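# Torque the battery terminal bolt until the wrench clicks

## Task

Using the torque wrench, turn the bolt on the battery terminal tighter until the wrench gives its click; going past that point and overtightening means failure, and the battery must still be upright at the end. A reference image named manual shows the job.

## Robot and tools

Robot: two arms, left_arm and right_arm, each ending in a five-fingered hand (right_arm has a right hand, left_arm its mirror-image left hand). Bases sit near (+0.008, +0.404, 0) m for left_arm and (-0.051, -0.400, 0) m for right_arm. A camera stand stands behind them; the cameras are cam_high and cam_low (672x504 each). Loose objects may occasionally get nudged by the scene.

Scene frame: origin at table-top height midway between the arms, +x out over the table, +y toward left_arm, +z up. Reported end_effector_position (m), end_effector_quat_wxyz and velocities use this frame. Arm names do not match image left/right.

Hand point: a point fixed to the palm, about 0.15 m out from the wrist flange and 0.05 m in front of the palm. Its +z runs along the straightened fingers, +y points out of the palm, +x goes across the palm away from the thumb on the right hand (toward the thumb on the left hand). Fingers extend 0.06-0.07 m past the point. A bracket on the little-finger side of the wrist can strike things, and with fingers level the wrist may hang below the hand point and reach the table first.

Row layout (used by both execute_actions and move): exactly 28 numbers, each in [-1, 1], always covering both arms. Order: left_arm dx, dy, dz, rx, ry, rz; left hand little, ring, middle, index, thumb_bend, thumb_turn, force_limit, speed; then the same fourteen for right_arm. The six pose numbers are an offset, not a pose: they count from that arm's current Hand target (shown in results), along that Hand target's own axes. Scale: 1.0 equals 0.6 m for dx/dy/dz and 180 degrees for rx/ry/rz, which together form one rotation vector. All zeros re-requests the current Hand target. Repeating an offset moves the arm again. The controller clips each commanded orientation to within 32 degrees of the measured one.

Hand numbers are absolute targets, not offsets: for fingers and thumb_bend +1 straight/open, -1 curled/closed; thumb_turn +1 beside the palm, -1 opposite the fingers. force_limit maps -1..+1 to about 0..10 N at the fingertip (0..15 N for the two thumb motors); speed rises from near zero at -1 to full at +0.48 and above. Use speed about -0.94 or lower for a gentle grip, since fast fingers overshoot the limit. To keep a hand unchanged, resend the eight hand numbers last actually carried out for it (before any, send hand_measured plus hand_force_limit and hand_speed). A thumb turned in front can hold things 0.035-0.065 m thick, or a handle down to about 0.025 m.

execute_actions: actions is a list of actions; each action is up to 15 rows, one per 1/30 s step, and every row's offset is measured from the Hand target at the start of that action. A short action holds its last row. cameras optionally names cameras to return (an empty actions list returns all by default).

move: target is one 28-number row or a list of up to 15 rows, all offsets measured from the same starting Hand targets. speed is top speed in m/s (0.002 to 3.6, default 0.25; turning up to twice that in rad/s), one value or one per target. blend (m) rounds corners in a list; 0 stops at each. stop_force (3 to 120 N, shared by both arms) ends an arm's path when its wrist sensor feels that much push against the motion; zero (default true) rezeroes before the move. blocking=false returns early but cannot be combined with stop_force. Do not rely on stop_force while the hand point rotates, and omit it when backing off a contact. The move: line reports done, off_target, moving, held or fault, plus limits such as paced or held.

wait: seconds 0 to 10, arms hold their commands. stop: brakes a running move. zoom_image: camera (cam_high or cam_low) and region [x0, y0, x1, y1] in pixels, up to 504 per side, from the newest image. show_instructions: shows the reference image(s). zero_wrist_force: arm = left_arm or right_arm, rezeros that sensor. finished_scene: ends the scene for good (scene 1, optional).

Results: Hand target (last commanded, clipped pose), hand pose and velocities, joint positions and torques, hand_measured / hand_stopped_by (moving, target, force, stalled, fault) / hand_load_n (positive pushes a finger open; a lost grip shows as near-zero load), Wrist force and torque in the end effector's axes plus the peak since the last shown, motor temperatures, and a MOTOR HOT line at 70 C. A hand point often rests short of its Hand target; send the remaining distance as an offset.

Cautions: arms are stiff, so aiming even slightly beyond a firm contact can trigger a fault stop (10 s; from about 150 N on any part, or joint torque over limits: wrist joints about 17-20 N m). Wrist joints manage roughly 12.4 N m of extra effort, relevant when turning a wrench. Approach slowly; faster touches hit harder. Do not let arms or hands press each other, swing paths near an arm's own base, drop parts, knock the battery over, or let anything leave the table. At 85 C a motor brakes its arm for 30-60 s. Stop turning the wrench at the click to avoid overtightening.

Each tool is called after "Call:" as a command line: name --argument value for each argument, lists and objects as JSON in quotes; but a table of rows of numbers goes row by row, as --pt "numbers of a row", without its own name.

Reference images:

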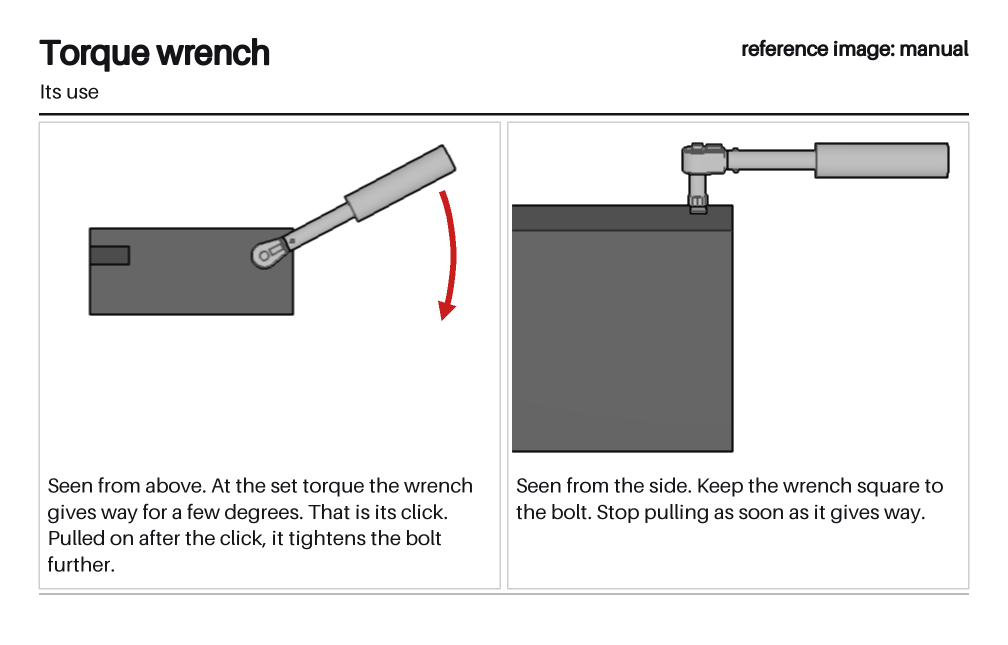

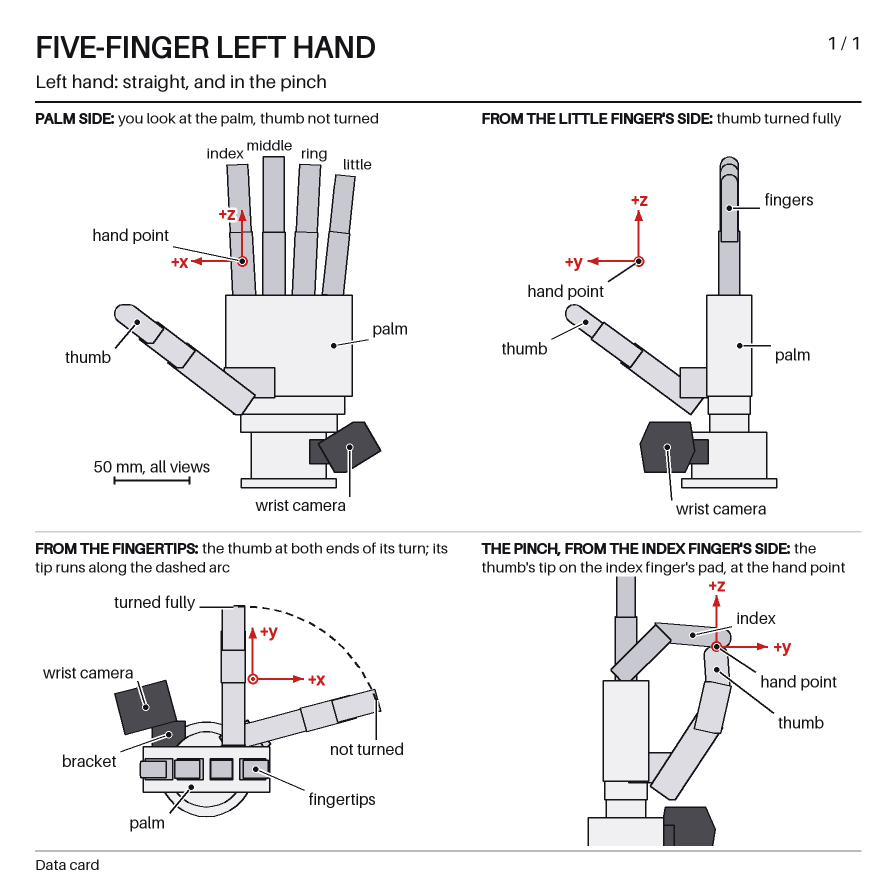

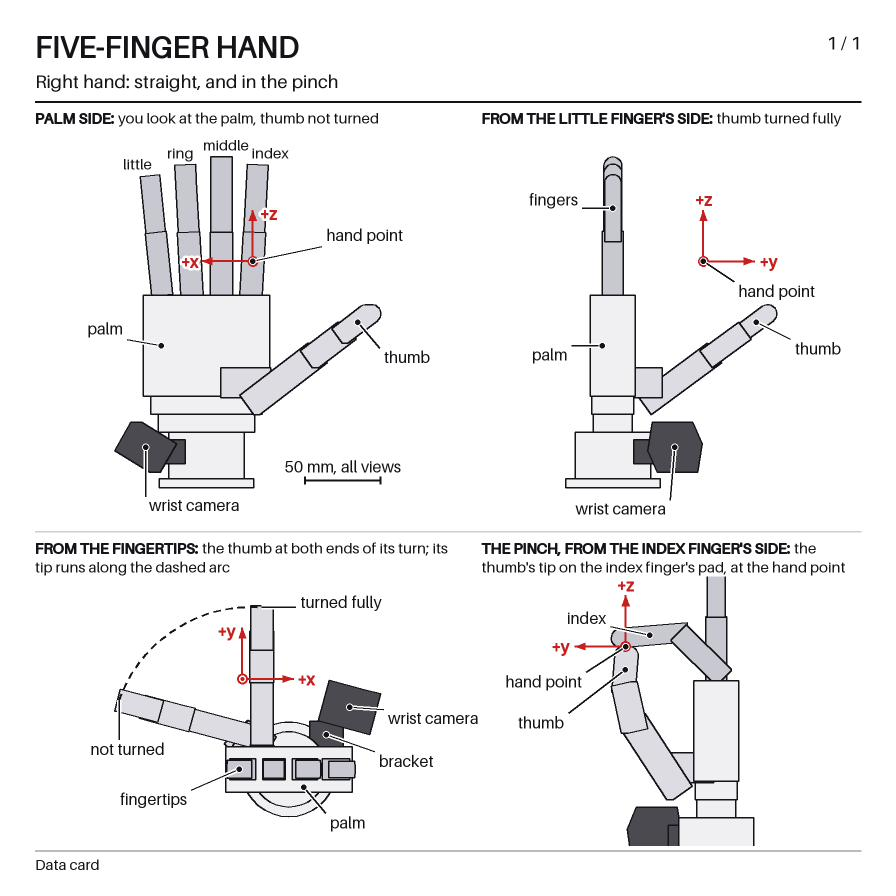

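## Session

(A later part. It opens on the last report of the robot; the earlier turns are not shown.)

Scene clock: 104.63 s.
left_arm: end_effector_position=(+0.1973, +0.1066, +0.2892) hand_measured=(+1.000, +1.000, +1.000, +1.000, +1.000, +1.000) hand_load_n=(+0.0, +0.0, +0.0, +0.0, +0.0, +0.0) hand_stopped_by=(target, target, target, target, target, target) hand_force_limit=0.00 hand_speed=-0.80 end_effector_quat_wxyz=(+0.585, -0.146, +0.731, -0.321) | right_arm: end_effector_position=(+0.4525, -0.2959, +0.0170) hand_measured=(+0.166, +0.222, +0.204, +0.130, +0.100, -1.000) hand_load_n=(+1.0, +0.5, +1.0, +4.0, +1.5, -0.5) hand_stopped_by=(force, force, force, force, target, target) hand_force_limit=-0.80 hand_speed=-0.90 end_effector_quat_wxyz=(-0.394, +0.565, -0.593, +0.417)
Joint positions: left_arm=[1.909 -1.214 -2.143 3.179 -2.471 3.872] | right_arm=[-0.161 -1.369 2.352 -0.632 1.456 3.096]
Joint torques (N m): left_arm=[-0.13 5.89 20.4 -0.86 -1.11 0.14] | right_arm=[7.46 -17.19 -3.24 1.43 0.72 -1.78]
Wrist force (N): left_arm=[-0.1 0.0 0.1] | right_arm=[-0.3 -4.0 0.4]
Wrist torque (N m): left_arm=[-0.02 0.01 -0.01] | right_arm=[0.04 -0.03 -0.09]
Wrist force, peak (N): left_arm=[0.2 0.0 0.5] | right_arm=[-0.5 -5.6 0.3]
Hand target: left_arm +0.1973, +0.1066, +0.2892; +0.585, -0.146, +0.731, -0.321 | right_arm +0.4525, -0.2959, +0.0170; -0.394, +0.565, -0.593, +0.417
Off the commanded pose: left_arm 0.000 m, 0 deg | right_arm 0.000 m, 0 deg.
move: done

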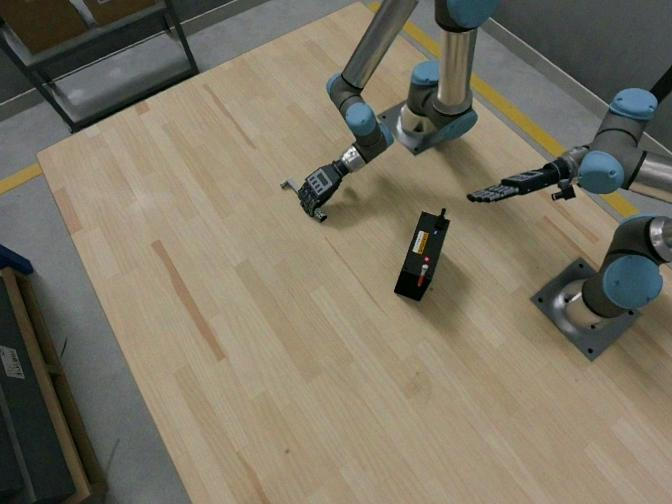

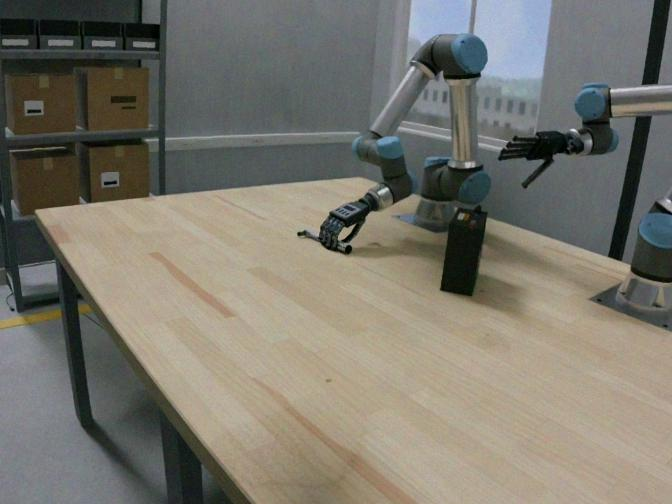

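Call:
move --target '[0,0,0,0,0,0,1,1,1,1,1,1,0,-0.8,0,0,0,0,0,0,-0.3,-0.3,-0.35,-0.35,0.1,-1,0.1,-0.92]'

Call:
move --target '[0,0,0,0,0,0,1,1,1,1,1,1,0,-0.8,0,0,0,0,0,0,-0.35,-0.35,-0.35,-0.35,0.1,-1,-0.4,-0.92]'

Scene clock: 105.43 s.
left_arm: end_effector_position=(+0.1973, +0.1066, +0.2892) hand_measured=(+1.000, +1.000, +1.000, +1.000, +1.000, +1.000) hand_load_n=(+0.0, +0.0, +0.0, +0.0, -0.5, +0.0) hand_stopped_by=(target, target, target, target, target, target) hand_force_limit=0.00 hand_speed=-0.80 end_effector_quat_wxyz=(+0.585, -0.146, +0.731, -0.321) | right_arm: end_effector_position=(+0.4525, -0.2959, +0.0170) hand_measured=(+0.166, +0.222, +0.162, +0.124, +0.102, -1.000) hand_load_n=(+0.0, +0.0, +6.5, +3.5, +4.0, -0.5) hand_stopped_by=(force, force, force, force, target, target) hand_force_limit=0.10 hand_speed=-0.92 end_effector_quat_wxyz=(-0.394, +0.565, -0.593, +0.417)
Joint positions: left_arm=[1.909 -1.214 -2.143 3.179 -2.471 3.872] | right_arm=[-0.161 -1.369 2.352 -0.632 1.456 3.096]
Joint torques (N m): left_arm=[-0.35 6.36 19.76 -0.85 -1.23 0.21] | right_arm=[5.1 -18.44 -4.4 1.09 0.75 -1.48]
Wrist force (N): left_arm=[0.2 0.2 0.2] | right_arm=[-0.1 -3.8 0.9]
Wrist torque (N m): left_arm=[0.01 -0.03 0.01] | right_arm=[0.07 -0.06 -0.09]
Wrist force, peak (N): left_arm=[-0.2 0.0 0.5] | right_arm=[-0.6 -5.2 0.7]
Hand target: left_arm +0.1973, +0.1066, +0.2892; +0.585, -0.146, +0.731, -0.321 | right_arm +0.4525, -0.2959, +0.0170; -0.394, +0.565, -0.593, +0.417
Off the commanded pose: left_arm 0.000 m, 0 deg | right_arm 0.000 m, 0 deg.
move: done

Scene clock: 105.93 s.
left_arm: end_effector_position=(+0.1973, +0.1066, +0.2892) hand_measured=(+1.000, +1.000, +1.000, +1.000, +1.000, +1.000) hand_load_n=(+0.0, +0.0, +0.0, +0.0, +0.0, +0.0) hand_stopped_by=(target, target, target, target, target, target) hand_force_limit=0.00 hand_speed=-0.80 end_effector_quat_wxyz=(+0.585, -0.146, +0.731, -0.321) | right_arm: end_effector_position=(+0.4525, -0.2959, +0.0170) hand_measured=(+0.122, +0.200, +0.162, +0.124, +0.102, -1.000) hand_load_n=(+2.5, +0.0, +3.5, +4.5, +4.5, +2.5) hand_stopped_by=(force, force, force, force, target, target) hand_force_limit=-0.40 hand_speed=-0.92 end_effector_quat_wxyz=(-0.394, +0.565, -0.593, +0.417)
Joint positions: left_arm=[1.909 -1.214 -2.143 3.179 -2.471 3.872] | right_arm=[-0.161 -1.369 2.352 -0.632 1.456 3.096]
Joint torques (N m): left_arm=[-0.07 6.66 19.82 -0.77 -1.13 0.11] | right_arm=[6.2 -18.36 -3.45 1.1 0.82 -1.6]
Wrist force (N): left_arm=[-0.1 0.0 0.3] | right_arm=[0.0 -4.2 1.1]
Wrist torque (N m): left_arm=[-0.02 0.03 -0.01] | right_arm=[0.04 0.02 -0.19]
Wrist force, peak (N): left_arm=[-0.3 0.3 0.0] | right_arm=[0.0 -4.8 1.4]
Hand target: left_arm +0.1973, +0.1066, +0.2892; +0.585, -0.146, +0.731, -0.321 | right_arm +0.4525, -0.2959, +0.0170; -0.394, +0.565, -0.593, +0.417
Off the commanded pose: left_arm 0.000 m, 0 deg | right_arm 0.000 m, 0 deg.
move: done

Call:
move --target '[0,0,0,0,0,0,1,1,1,1,1,1,0,-0.8,0,-0.0313,-0.0114,0,0,0,-0.35,-0.35,-0.35,-0.35,0.1,-1,-0.4,-0.92]' --speed 0.04 --cameras '["all"]'

Call:
zoom_image --camera "cam_high" --region '[270, 150, 350, 230]'

Call:
zoom_image --camera "cam_low" --region '[290, 180, 370, 260]'

Scene clock: 107.57 s.
left_arm: end_effector_position=(+0.1973, +0.1066, +0.2892) hand_measured=(+1.000, +1.000, +1.000, +1.000, +1.000, +1.000) hand_load_n=(+0.0, +0.0, +0.0, +0.0, +0.0, +0.0) hand_stopped_by=(target, target, target, target, target, target) hand_force_limit=0.00 hand_speed=-0.80 end_effector_quat_wxyz=(+0.585, -0.146, +0.731, -0.321) | right_arm: end_effector_position=(+0.4525, -0.2959, +0.0369) hand_measured=(+0.122, +0.200, +0.160, +0.124, +0.102, -1.000) hand_load_n=(+0.0, +0.0, +1.5, +4.5, +4.0, +0.5) hand_stopped_by=(force, force, force, force, target, target) hand_force_limit=-0.40 hand_speed=-0.92 end_effector_quat_wxyz=(-0.394, +0.565, -0.593, +0.417)
Joint positions: left_arm=[1.909 -1.214 -2.143 3.179 -2.471 3.872] | right_arm=[-0.161 -1.422 2.335 -0.562 1.456 3.096]
Joint torques (N m): left_arm=[-0.83 6.26 19.36 -0.73 -1.21 0.33] | right_arm=[5.15 -28.17 -18.67 1.26 0.18 0.66]
Wrist force (N): left_arm=[-0.1 0.0 0.1] | right_arm=[0.7 0.5 0.1]
Wrist torque (N m): left_arm=[-0.01 0.01 0.00] | right_arm=[0.02 0.00 0.05]
Wrist force, peak (N): left_arm=[0.0 0.2 0.5] | right_arm=[0.2 -4.5 1.2]
Hand target: left_arm +0.1973, +0.1066, +0.2892; +0.585, -0.146, +0.731, -0.321 | right_arm +0.4525, -0.2959, +0.0370; -0.394, +0.565, -0.593, +0.417
Off the commanded pose: left_arm 0.000 m, 0 deg | right_arm 0.000 m, 0 deg.
move: done

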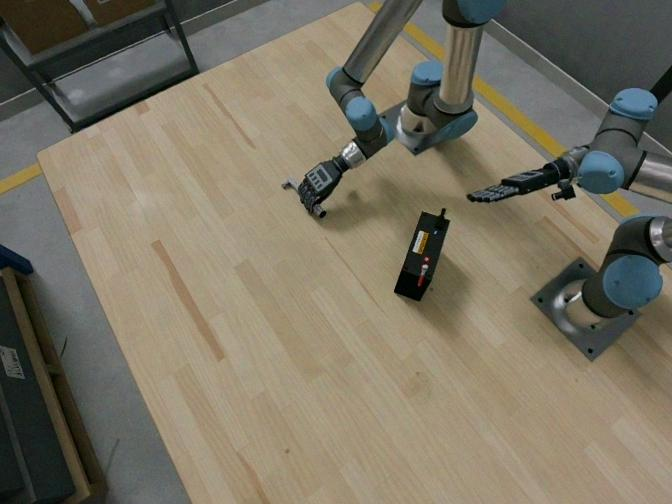

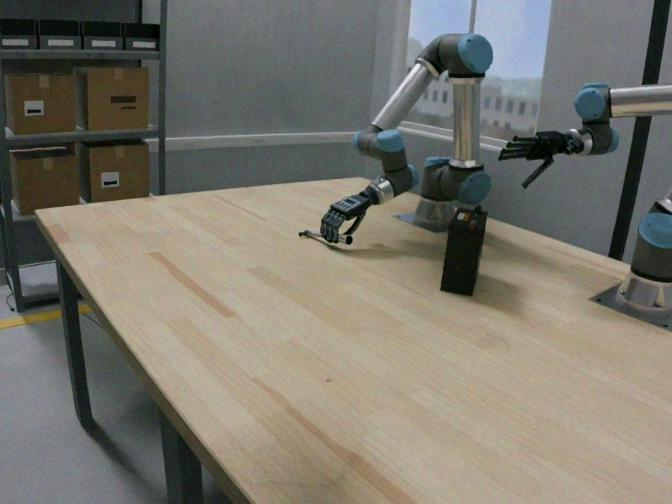

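Scaled by 6.300 from the camera's 672x504 image, which has a finer 960x720 frame.

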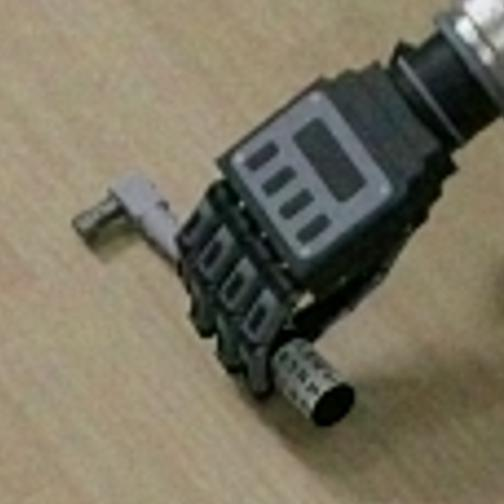

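Scaled by 6.300 from the camera's 672x504 image, which has a finer 960x720 frame.

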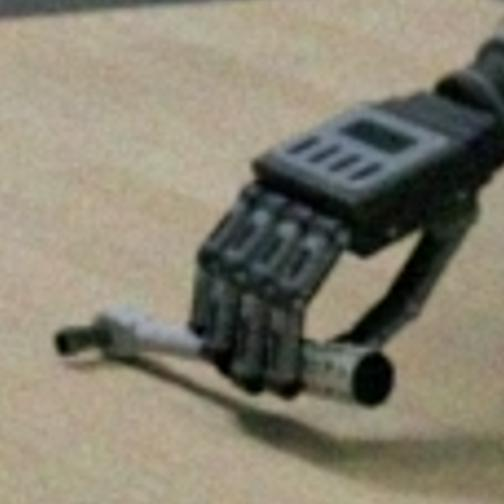

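Call:
move --target '[0,0,0,0,0,0,1,1,1,1,1,1,0,-0.8,0,0,0,0,0,0,-0.35,-0.4,-0.4,-0.4,0.1,-1,0.4,-0.92]'

Call:
move --target '[0,0,0,0,0,0,1,1,1,1,1,1,0,-0.8,-0.0004,-0.104,-0.021,-0.3889,0,0,-0.35,-0.4,-0.4,-0.4,0.1,-1,0.4,-0.92]' --speed 0.15 --cameras '["all"]'

Call:
zoom_image --camera "cam_high" --region '[240, 100, 360, 230]'

Call:
zoom_image --camera "cam_low" --region '[270, 130, 390, 260]'

Scene clock: 108.77 s.
left_arm: end_effector_position=(+0.1973, +0.1066, +0.2892) hand_measured=(+1.000, +1.000, +1.000, +1.000, +1.000, +1.000) hand_load_n=(+0.0, +0.0, +0.0, +0.0, +0.0, +0.0) hand_stopped_by=(target, target, target, target, target, target) hand_force_limit=0.00 hand_speed=-0.80 end_effector_quat_wxyz=(+0.585, -0.146, +0.731, -0.321) | right_arm: end_effector_position=(+0.4525, -0.2959, +0.0370) hand_measured=(+0.122, +0.150, +0.140, +0.110, +0.102, -1.000) hand_load_n=(+0.0, +7.5, +2.0, +7.0, +9.5, +5.5) hand_stopped_by=(force, force, force, force, target, target) hand_force_limit=0.40 hand_speed=-0.92 end_effector_quat_wxyz=(-0.394, +0.565, -0.593, +0.417)
Joint positions: left_arm=[1.909 -1.214 -2.143 3.179 -2.471 3.872] | right_arm=[-0.161 -1.422 2.335 -0.562 1.456 3.096]
Joint torques (N m): left_arm=[-0.61 6.71 19.09 -0.82 -1.12 0.17] | right_arm=[-1.42 -28.56 -17.78 1.22 -0.76 -1.75]
Wrist force (N): left_arm=[-0.2 0.2 0.2] | right_arm=[0.2 0.2 0.3]
Wrist torque (N m): left_arm=[0.02 0.02 -0.02] | right_arm=[0.07 -0.01 -0.01]
Wrist force, peak (N): left_arm=[0.0 0.4 0.3] | right_arm=[0.4 0.9 0.1]
Hand target: left_arm +0.1973, +0.1066, +0.2892; +0.585, -0.146, +0.731, -0.321 | right_arm +0.4525, -0.2959, +0.0370; -0.394, +0.565, -0.593, +0.417
Off the commanded pose: left_arm 0.000 m, 0 deg | right_arm 0.000 m, 0 deg.
move: done

Scene clock: 113.37 s.
left_arm: end_effector_position=(+0.1973, +0.1066, +0.2892) hand_measured=(+1.000, +1.000, +1.000, +1.000, +1.000, +1.000) hand_load_n=(+0.0, +0.0, +0.0, +0.0, +0.0, +0.0) hand_stopped_by=(target, target, target, target, target, target) hand_force_limit=0.00 hand_speed=-0.80 end_effector_quat_wxyz=(+0.585, -0.146, +0.731, -0.321) | right_arm: end_effector_position=(+0.4619, -0.2959, +0.0999) hand_measured=(+0.122, +0.150, +0.140, +0.110, +0.102, -1.000) hand_load_n=(+0.0, +3.0, +5.0, +7.5, +8.5, +0.0) hand_stopped_by=(force, force, force, force, target, target) hand_force_limit=0.40 hand_speed=-0.92 end_effector_quat_wxyz=(+0.001, +0.689, -0.725, +0.002)
Joint positions: left_arm=[1.909 -1.214 -2.143 3.179 -2.471 3.872] | right_arm=[-0.097 -0.827 1.15 1.246 1.574 3.083]
Joint torques (N m): left_arm=[-1.06 6.25 19.51 -0.82 -1.18 0.27] | right_arm=[9.53 -42.11 -22.27 5.77 1.48 1.41]
Wrist force (N): left_arm=[0.3 0.0 0.2] | right_arm=[0.4 0.1 2.4]
Wrist torque (N m): left_arm=[-0.02 -0.05 0.03] | right_arm=[0.02 -0.25 0.13]
Wrist force, peak (N): left_arm=[0.5 0.2 0.4] | right_arm=[0.4 0.3 2.8]
Hand target: left_arm +0.1973, +0.1066, +0.2892; +0.585, -0.146, +0.731, -0.321 | right_arm +0.4619, -0.2959, +0.0999; +0.001, +0.689, -0.725, +0.002
Off the commanded pose: left_arm 0.000 m, 0 deg | right_arm 0.000 m, 0 deg.
move: done

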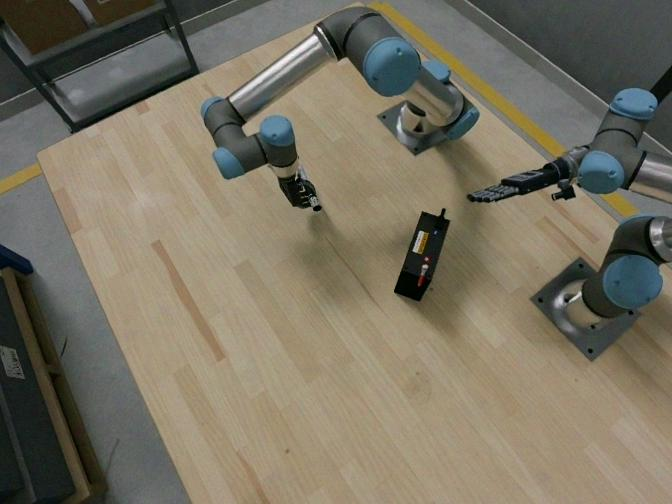

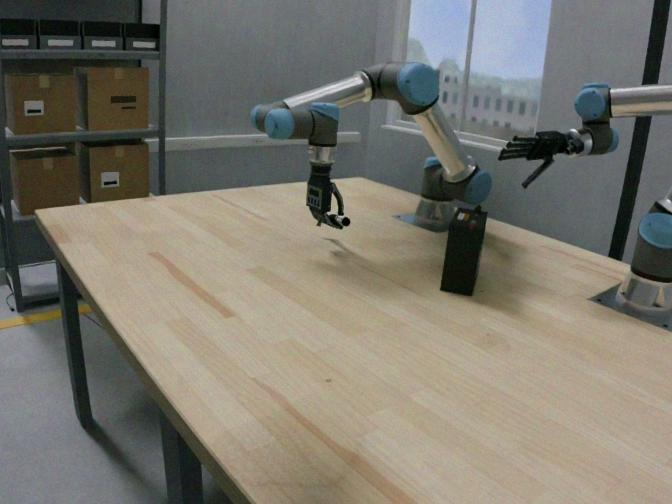

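Scaled by 3.877 from the camera's 672x504 image, which has a finer 960x720 frame.

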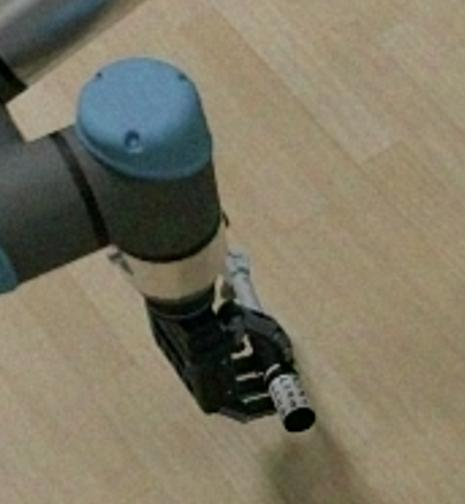

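Scaled by 3.877 from the camera's 672x504 image, which has a finer 960x720 frame.

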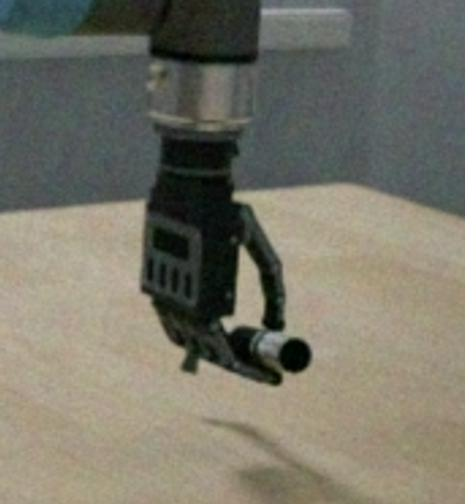

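Call:
move --pt "0 0 0 0 0 0 1 1 1 1 1 1 0 -0.8 0 0 -0.2 0 0 0 -0.35 -0.4 -0.4 -0.4 0.1 -1 0.4 -0.92" --pt "0 0 0 0 0 0 1 1 1 1 1 1 0 -0.8 0 0 -0.25 0 0 -0.6667 -0.35 -0.4 -0.4 -0.4 0.1 -1 0.4 -0.92" --speed '[0.15,0.25]' --blend '[0.02,0]' --cameras '["all"]'

Call:
zoom_image --camera "cam_high" --region '[240, 100, 380, 240]'

Call:
zoom_image --camera "cam_low" --region '[260, 80, 400, 220]'

Scene clock: 122.67 s.
left_arm: end_effector_position=(+0.1973, +0.1066, +0.2892) hand_measured=(+1.000, +1.000, +1.000, +1.000, +1.000, +1.000) hand_load_n=(+0.0, +0.0, +0.0, +0.0, +0.0, +0.0) hand_stopped_by=(target, target, target, target, target, target) hand_force_limit=0.00 hand_speed=-0.80 end_effector_quat_wxyz=(+0.585, -0.146, +0.731, -0.321) | right_arm: end_effector_position=(+0.4618, -0.2953, +0.2499) hand_measured=(+0.122, +0.150, +0.140, +0.110, +0.102, -1.000) hand_load_n=(+0.0, +3.0, +5.5, +7.5, +8.0, +0.0) hand_stopped_by=(force, force, force, force, target, target) hand_force_limit=0.40 hand_speed=-0.92 end_effector_quat_wxyz=(+0.002, +0.972, +0.234, +0.000)
Joint positions: left_arm=[1.909 -1.214 -2.143 3.179 -2.471 3.872] | right_arm=[0.09 -0.992 1.039 1.523 1.574 1.175]
Joint torques (N m): left_arm=[-1.22 6.68 19.14 -0.78 -1.26 0.1] | right_arm=[-7.36 -53.51 -10.47 -0.69 -0.96 -2.21]
Wrist force (N): left_arm=[0.2 0.4 0.0] | right_arm=[0.8 0.2 2.2]
Wrist torque (N m): left_arm=[0.06 -0.04 0.00] | right_arm=[0.08 -0.31 0.14]
Wrist force, peak (N): left_arm=[0.0 0.5 0.5] | right_arm=[0.2 0.2 4.2]
Hand target: left_arm +0.1973, +0.1066, +0.2892; +0.585, -0.146, +0.731, -0.321 | right_arm +0.4618, -0.2954, +0.2499; +0.002, +0.972, +0.234, +0.000
Off the commanded pose: left_arm 0.000 m, 0 deg | right_arm 0.000 m, 0 deg.
move: done

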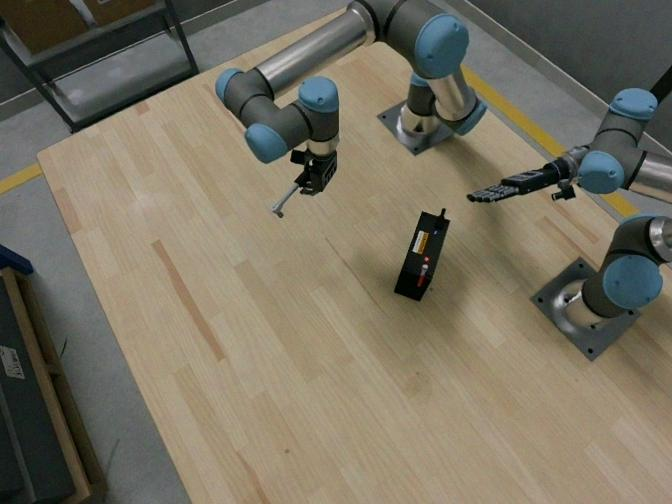

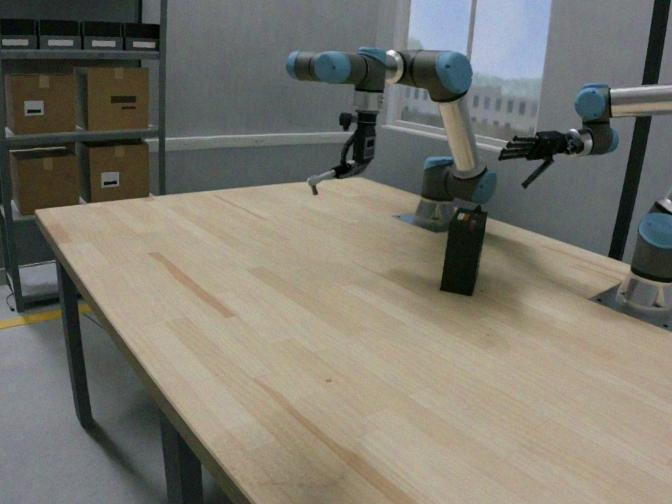

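Scaled by 3.600 from the camera's 672x504 image, which has a finer 960x720 frame.

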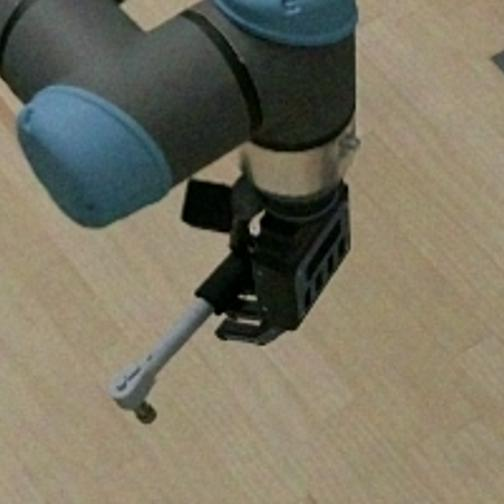

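Scaled by 3.600 from the camera's 672x504 image, which has a finer 960x720 frame.

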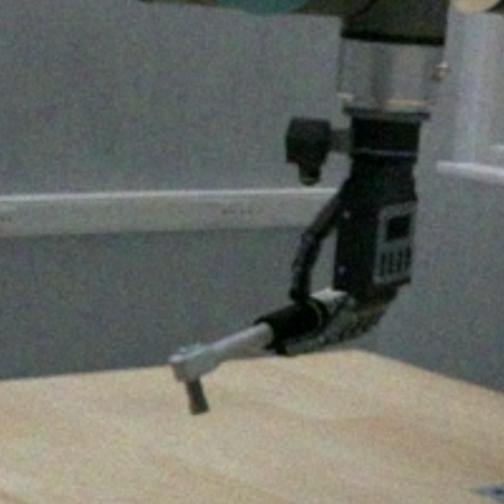

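Call:
move --target '[0,0,0,0,0,0,1,1,1,1,1,1,0,-0.8,0,0,0,0,0,-0.6556,-0.35,-0.4,-0.4,-0.4,0.1,-1,0.4,-0.92]' --speed 0.3

Call:
move --target '[0,0,0,0,0,0,1,1,1,1,1,1,0,-0.8,0,0,0,-0.1667,0,0,-0.35,-0.4,-0.4,-0.4,0.1,-1,0.4,-0.92]' --speed 0.2 --cameras '["all"]'

Call:
zoom_image --camera "cam_high" --region '[260, 90, 400, 230]'

Call:
zoom_image --camera "cam_low" --region '[260, 80, 400, 220]'

Scene clock: 127.27 s.
left_arm: end_effector_position=(+0.1973, +0.1066, +0.2892) hand_measured=(+1.000, +1.000, +1.000, +1.000, +1.000, +1.000) hand_load_n=(+0.0, +0.0, +0.0, +0.0, +0.0, +0.0) hand_stopped_by=(target, target, target, target, target, target) hand_force_limit=0.00 hand_speed=-0.80 end_effector_quat_wxyz=(+0.585, -0.146, +0.731, -0.321) | right_arm: end_effector_position=(+0.4618, -0.2954, +0.2499) hand_measured=(+0.122, +0.150, +0.140, +0.110, +0.102, -1.000) hand_load_n=(+0.0, +3.5, +5.0, +7.5, +8.0, +0.0) hand_stopped_by=(force, force, force, force, target, target) hand_force_limit=0.40 hand_speed=-0.92 end_effector_quat_wxyz=(+0.001, +0.300, +0.954, -0.001)
Joint positions: left_arm=[1.909 -1.214 -2.143 3.179 -2.471 3.872] | right_arm=[-0.12 -1.207 1.359 1.417 1.574 -1.095]
Joint torques (N m): left_arm=[0.07 6.54 19.1 -0.85 -1.32 0.24] | right_arm=[-7.2 -29.64 -23.15 5.68 -0.85 -2.03]
Wrist force (N): left_arm=[-0.1 -0.1 0.3] | right_arm=[0.3 0.1 2.6]
Wrist torque (N m): left_arm=[-0.04 0.02 0.00] | right_arm=[0.02 -0.24 0.12]
Wrist force, peak (N): left_arm=[0.0 0.6 0.4] | right_arm=[0.6 0.3 3.0]
Hand target: left_arm +0.1973, +0.1066, +0.2892; +0.585, -0.146, +0.731, -0.321 | right_arm +0.4618, -0.2954, +0.2499; +0.001, +0.300, +0.954, -0.001
Off the commanded pose: left_arm 0.000 m, 0 deg | right_arm 0.000 m, 0 deg.
move: done

Scene clock: 129.13 s.
left_arm: end_effector_position=(+0.1973, +0.1066, +0.2892) hand_measured=(+1.000, +1.000, +1.000, +1.000, +1.000, +1.000) hand_load_n=(+0.0, +0.0, +0.0, +0.0, +0.0, +0.0) hand_stopped_by=(target, target, target, target, target, target) hand_force_limit=0.00 hand_speed=-0.80 end_effector_quat_wxyz=(+0.585, -0.146, +0.731, -0.321) | right_arm: end_effector_position=(+0.4618, -0.2954, +0.2499) hand_measured=(+0.122, +0.150, +0.140, +0.110, +0.102, -1.000) hand_load_n=(+0.0, +3.5, +5.5, +7.5, +8.0, +0.0) hand_stopped_by=(force, force, force, force, target, target) hand_force_limit=0.40 hand_speed=-0.92 end_effector_quat_wxyz=(+0.079, +0.289, +0.922, +0.245)
Joint positions: left_arm=[1.909 -1.214 -2.143 3.179 -2.471 3.872] | right_arm=[-0.397 -1.353 1.689 1.119 1.061 -1.342]
Joint torques (N m): left_arm=[-0.88 6.38 19.84 -0.83 -1.4 0.09] | right_arm=[-7.39 -35.64 -11.23 -0.59 -3.1 -2.17]
Wrist force (N): left_arm=[0.0 -0.2 0.1] | right_arm=[0.5 -1.3 2.5]
Wrist torque (N m): left_arm=[-0.05 0.01 0.00] | right_arm=[0.03 -0.26 0.03]
Wrist force, peak (N): left_arm=[-0.1 0.2 0.7] | right_arm=[0.6 -1.4 2.8]
Hand target: left_arm +0.1973, +0.1066, +0.2892; +0.585, -0.146, +0.731, -0.321 | right_arm +0.4618, -0.2954, +0.2499; +0.079, +0.289, +0.922, +0.246
Off the commanded pose: left_arm 0.000 m, 0 deg | right_arm 0.000 m, 0 deg.
move: done

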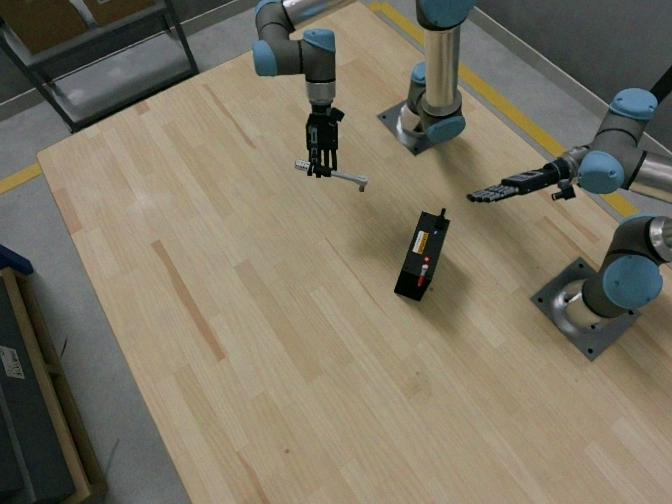

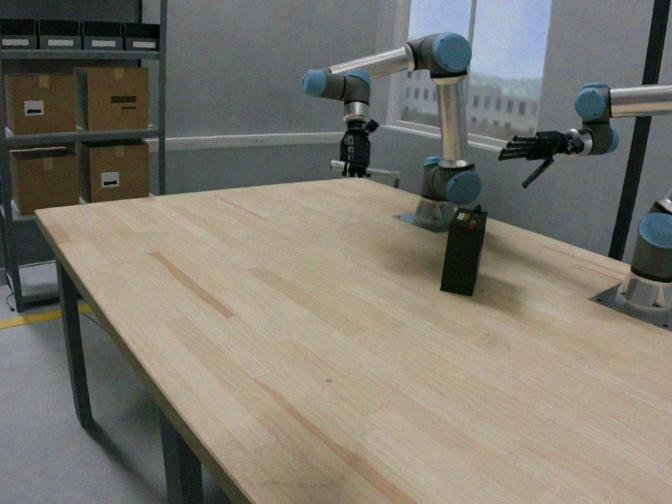

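Scaled by 3.600 from the camera's 672x504 image, which has a finer 960x720 frame.

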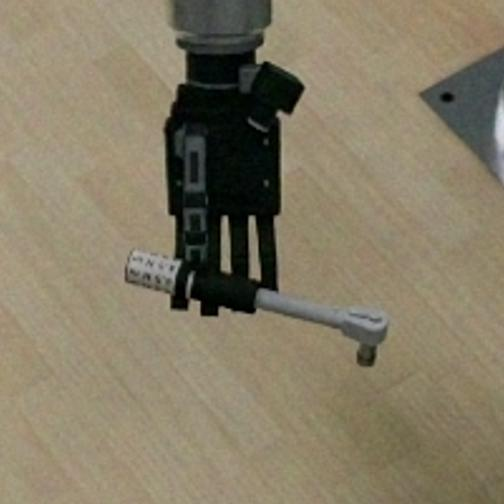

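Scaled by 3.600 from the camera's 672x504 image, which has a finer 960x720 frame.

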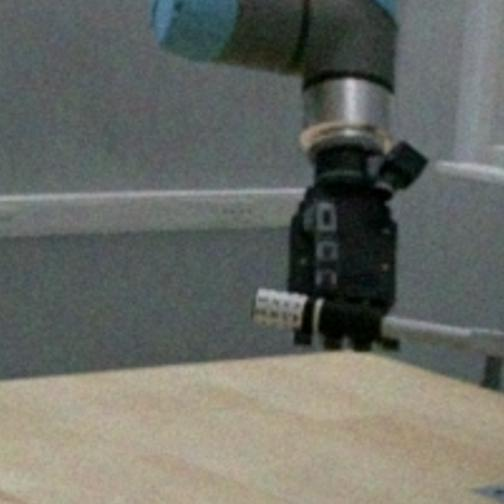

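Call:
zoom_image --camera "cam_low" --region '[320, 130, 420, 210]'

Call:
zoom_image --camera "cam_high" --region '[280, 130, 380, 210]'

Scaled by 5.040 from the camera's 672x504 image, which has a finer 960x720 frame.

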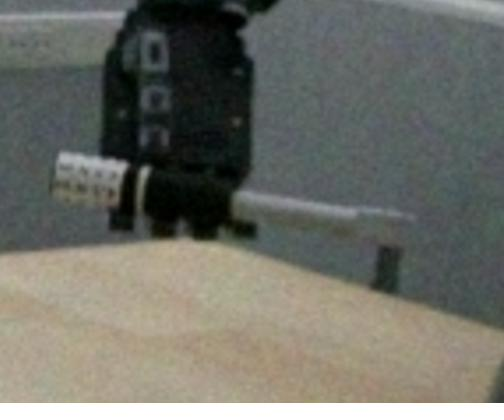

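Scaled by 5.040 from the camera's 672x504 image, which has a finer 960x720 frame.

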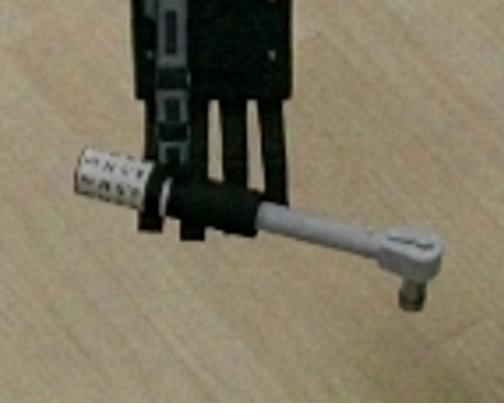

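Call:
zoom_image --camera "cam_high" --region '[400, 245, 450, 295]'

Call:
zoom_image --camera "cam_low" --region '[445, 195, 495, 245]'

Scaled by 10.080 from the camera's 672x504 image, which has a finer 960x720 frame.

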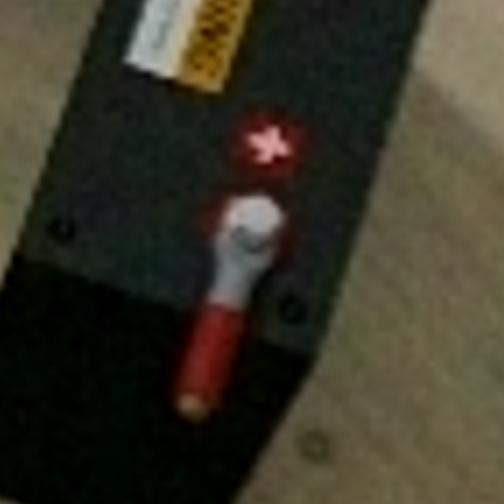

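Scaled by 10.080 from the camera's 672x504 image, which has a finer 960x720 frame.

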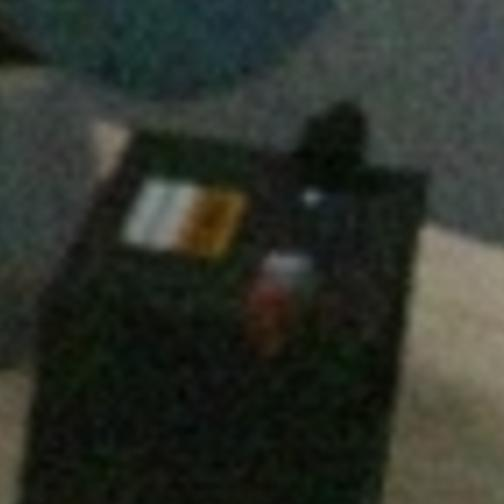

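Call:
move --pt "0 0 0 0 0 0 1 1 1 1 1 1 0 -0.8 -0.0002 0.0333 -0.0578 0 0 0 -0.35 -0.4 -0.4 -0.4 0.1 -1 0.4 -0.92" --pt "0 0 0 0 0 0 1 1 1 1 1 1 0 -0.8 0.251 0.417 0.14 -0.0003 0.0452 -0.0785 -0.35 -0.4 -0.4 -0.4 0.1 -1 0.4 -0.92" --pt "0 0 0 0 0 0 1 1 1 1 1 1 0 -0.8 0.2512 0.3837 0.1978 -0.0003 0.0452 -0.0785 -0.35 -0.4 -0.4 -0.4 0.1 -1 0.4 -0.92" --speed '[0.15,0.15,0.08]' --blend '[0.02,0.01,0]' --cameras '["all"]'

Call:
zoom_image --camera "cam_high" --region '[360, 190, 460, 290]'

Call:
zoom_image --camera "cam_low" --region '[410, 150, 510, 250]'

Scene clock: 142.73 s.
left_arm: end_effector_position=(+0.1973, +0.1066, +0.2892) hand_measured=(+1.000, +1.000, +1.000, +1.000, +1.000, +1.000) hand_load_n=(+0.0, +0.0, +0.0, +0.0, +0.0, -0.5) hand_stopped_by=(target, target, target, target, target, target) hand_force_limit=0.00 hand_speed=-0.80 end_effector_quat_wxyz=(+0.585, -0.146, +0.731, -0.321) | right_arm: end_effector_position=(+0.4863, +0.0031, +0.2613) hand_measured=(+0.122, +0.150, +0.140, +0.110, +0.102, -1.000) hand_load_n=(+0.0, +3.5, +5.5, +7.5, +7.5, -0.5) hand_stopped_by=(force, force, force, force, target, target) hand_force_limit=0.40 hand_speed=-0.92 end_effector_quat_wxyz=(+0.043, +0.156, +0.954, +0.254)
Joint positions: left_arm=[1.909 -1.214 -2.143 3.179 -2.471 3.872] | right_arm=[0.249 -1.072 1.22 1.124 1.136 -0.945]
Joint torques (N m): left_arm=[-0.45 6.45 19.94 -0.78 -1.38 0.09] | right_arm=[8.28 -35.14 -10.71 -1.46 -1.91 1.85]
Wrist force (N): left_arm=[-0.3 0.0 0.1] | right_arm=[0.3 -1.6 2.4]
Wrist torque (N m): left_arm=[-0.02 0.04 -0.02] | right_arm=[-0.01 -0.22 -0.20]
Wrist force, peak (N): left_arm=[-0.4 0.5 0.0] | right_arm=[0.6 -1.9 3.6]
Hand target: left_arm +0.1973, +0.1066, +0.2892; +0.585, -0.146, +0.731, -0.321 | right_arm +0.4863, +0.0031, +0.2613; +0.043, +0.156, +0.954, +0.254
Off the commanded pose: left_arm 0.000 m, 0 deg | right_arm 0.000 m, 0 deg.
move: done

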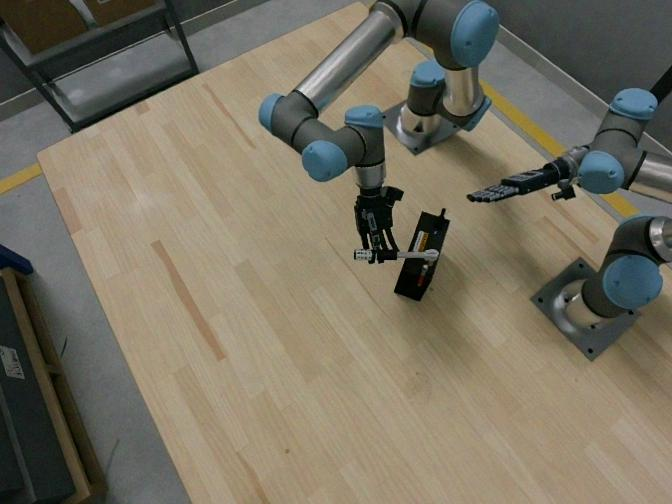

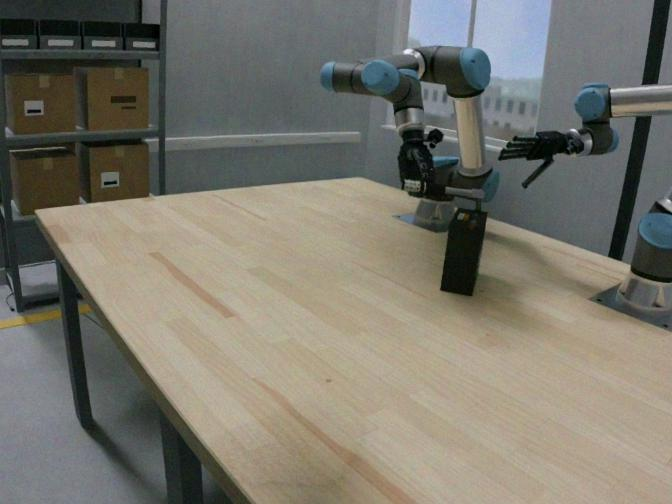

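Scaled by 5.040 from the camera's 672x504 image, which has a finer 960x720 frame.

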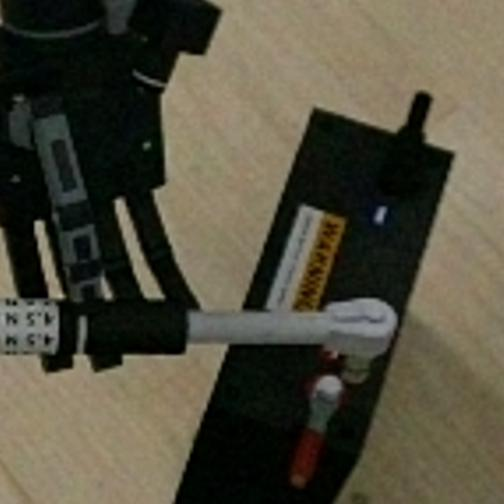

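Scaled by 5.040 from the camera's 672x504 image, which has a finer 960x720 frame.

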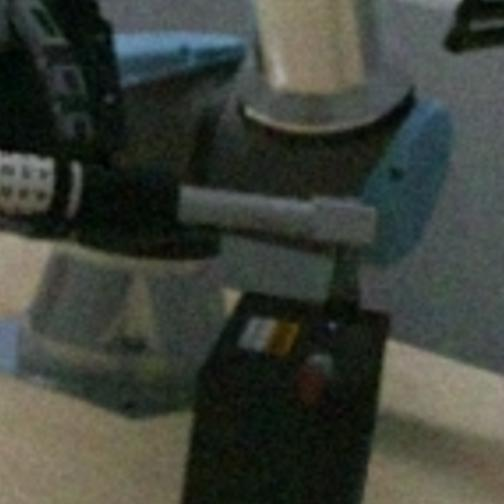

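Call:
move --target '[0,0,0,0,0,0,1,1,1,1,1,1,0,-0.8,-0.011,-0.0169,0.0192,0,0,0,-0.35,-0.4,-0.4,-0.4,0.1,-1,0.4,-0.92]' --speed 0.05 --cameras '["all"]'

Call:
zoom_image --camera "cam_high" --region '[400, 235, 460, 295]'

Call:
zoom_image --camera "cam_low" --region '[445, 180, 505, 240]'

Scene clock: 146.53 s.
left_arm: end_effector_position=(+0.1973, +0.1066, +0.2892) hand_measured=(+1.000, +1.000, +1.000, +1.000, +1.000, +1.000) hand_load_n=(+0.0, +0.0, +0.0, +0.0, +0.0, +0.0) hand_stopped_by=(target, target, target, target, target, target) hand_force_limit=0.00 hand_speed=-0.80 end_effector_quat_wxyz=(+0.585, -0.146, +0.731, -0.321) | right_arm: end_effector_position=(+0.4915, -0.0019, +0.2463) hand_measured=(+0.122, +0.150, +0.140, +0.110, +0.102, -1.000) hand_load_n=(+0.0, +3.5, +5.5, +7.5, +7.5, -0.5) hand_stopped_by=(force, force, force, force, target, target) hand_force_limit=0.40 hand_speed=-0.92 end_effector_quat_wxyz=(+0.043, +0.156, +0.954, +0.254)
Joint positions: left_arm=[1.909 -1.214 -2.143 3.179 -2.471 3.872] | right_arm=[0.237 -1.059 1.241 1.096 1.133 -0.958]
Joint torques (N m): left_arm=[-0.54 6.68 19.6 -0.92 -1.42 0.22] | right_arm=[-7.38 -35.49 -11.33 -1.3 -2.66 -1.79]
Wrist force (N): left_arm=[0.3 0.3 -0.1] | right_arm=[0.3 -1.8 2.6]
Wrist torque (N m): left_arm=[0.05 -0.05 0.01] | right_arm=[-0.05 -0.22 -0.21]
Wrist force, peak (N): left_arm=[-0.2 0.3 0.5] | right_arm=[0.0 -2.0 2.7]
Hand target: left_arm +0.1973, +0.1066, +0.2892; +0.585, -0.146, +0.731, -0.321 | right_arm +0.4916, -0.0019, +0.2463; +0.043, +0.156, +0.954, +0.254
Off the commanded pose: left_arm 0.000 m, 0 deg | right_arm 0.000 m, 0 deg.
move: done

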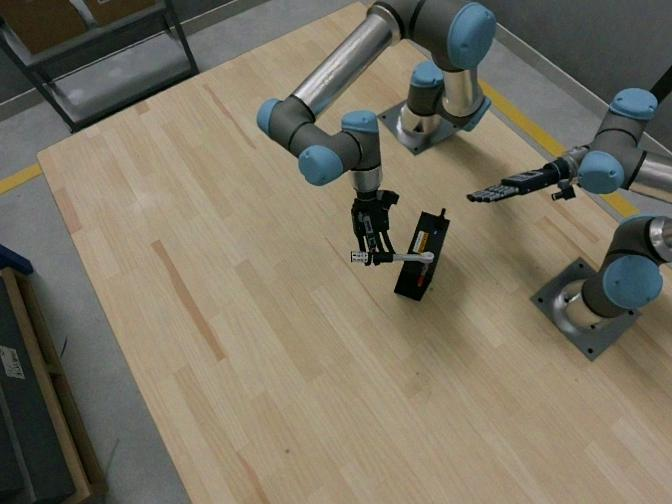

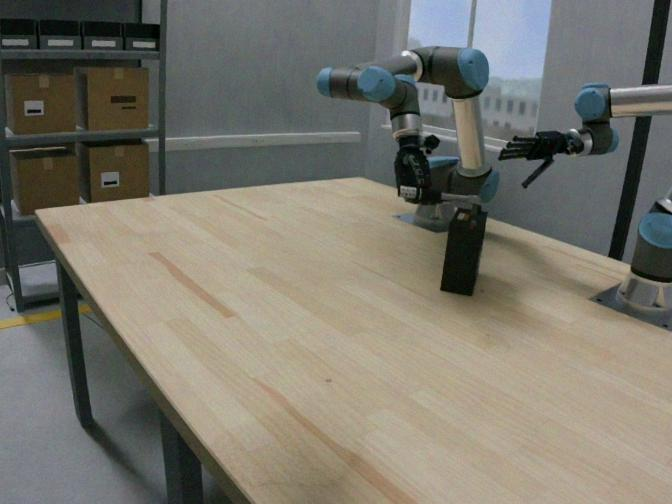

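Scaled by 8.400 from the camera's 672x504 image, which has a finer 960x720 frame.

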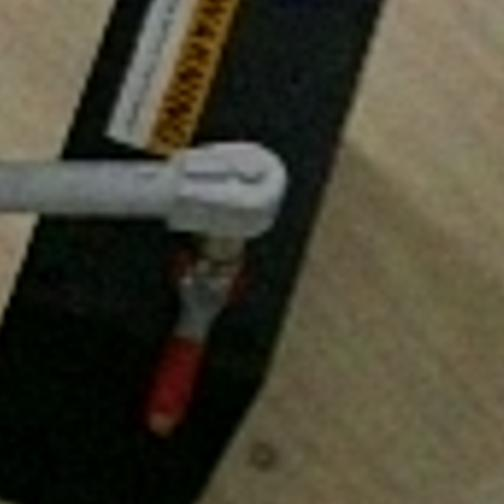

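Scaled by 8.400 from the camera's 672x504 image, which has a finer 960x720 frame.

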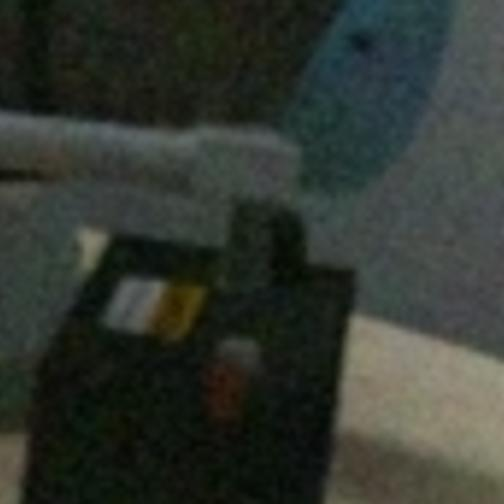

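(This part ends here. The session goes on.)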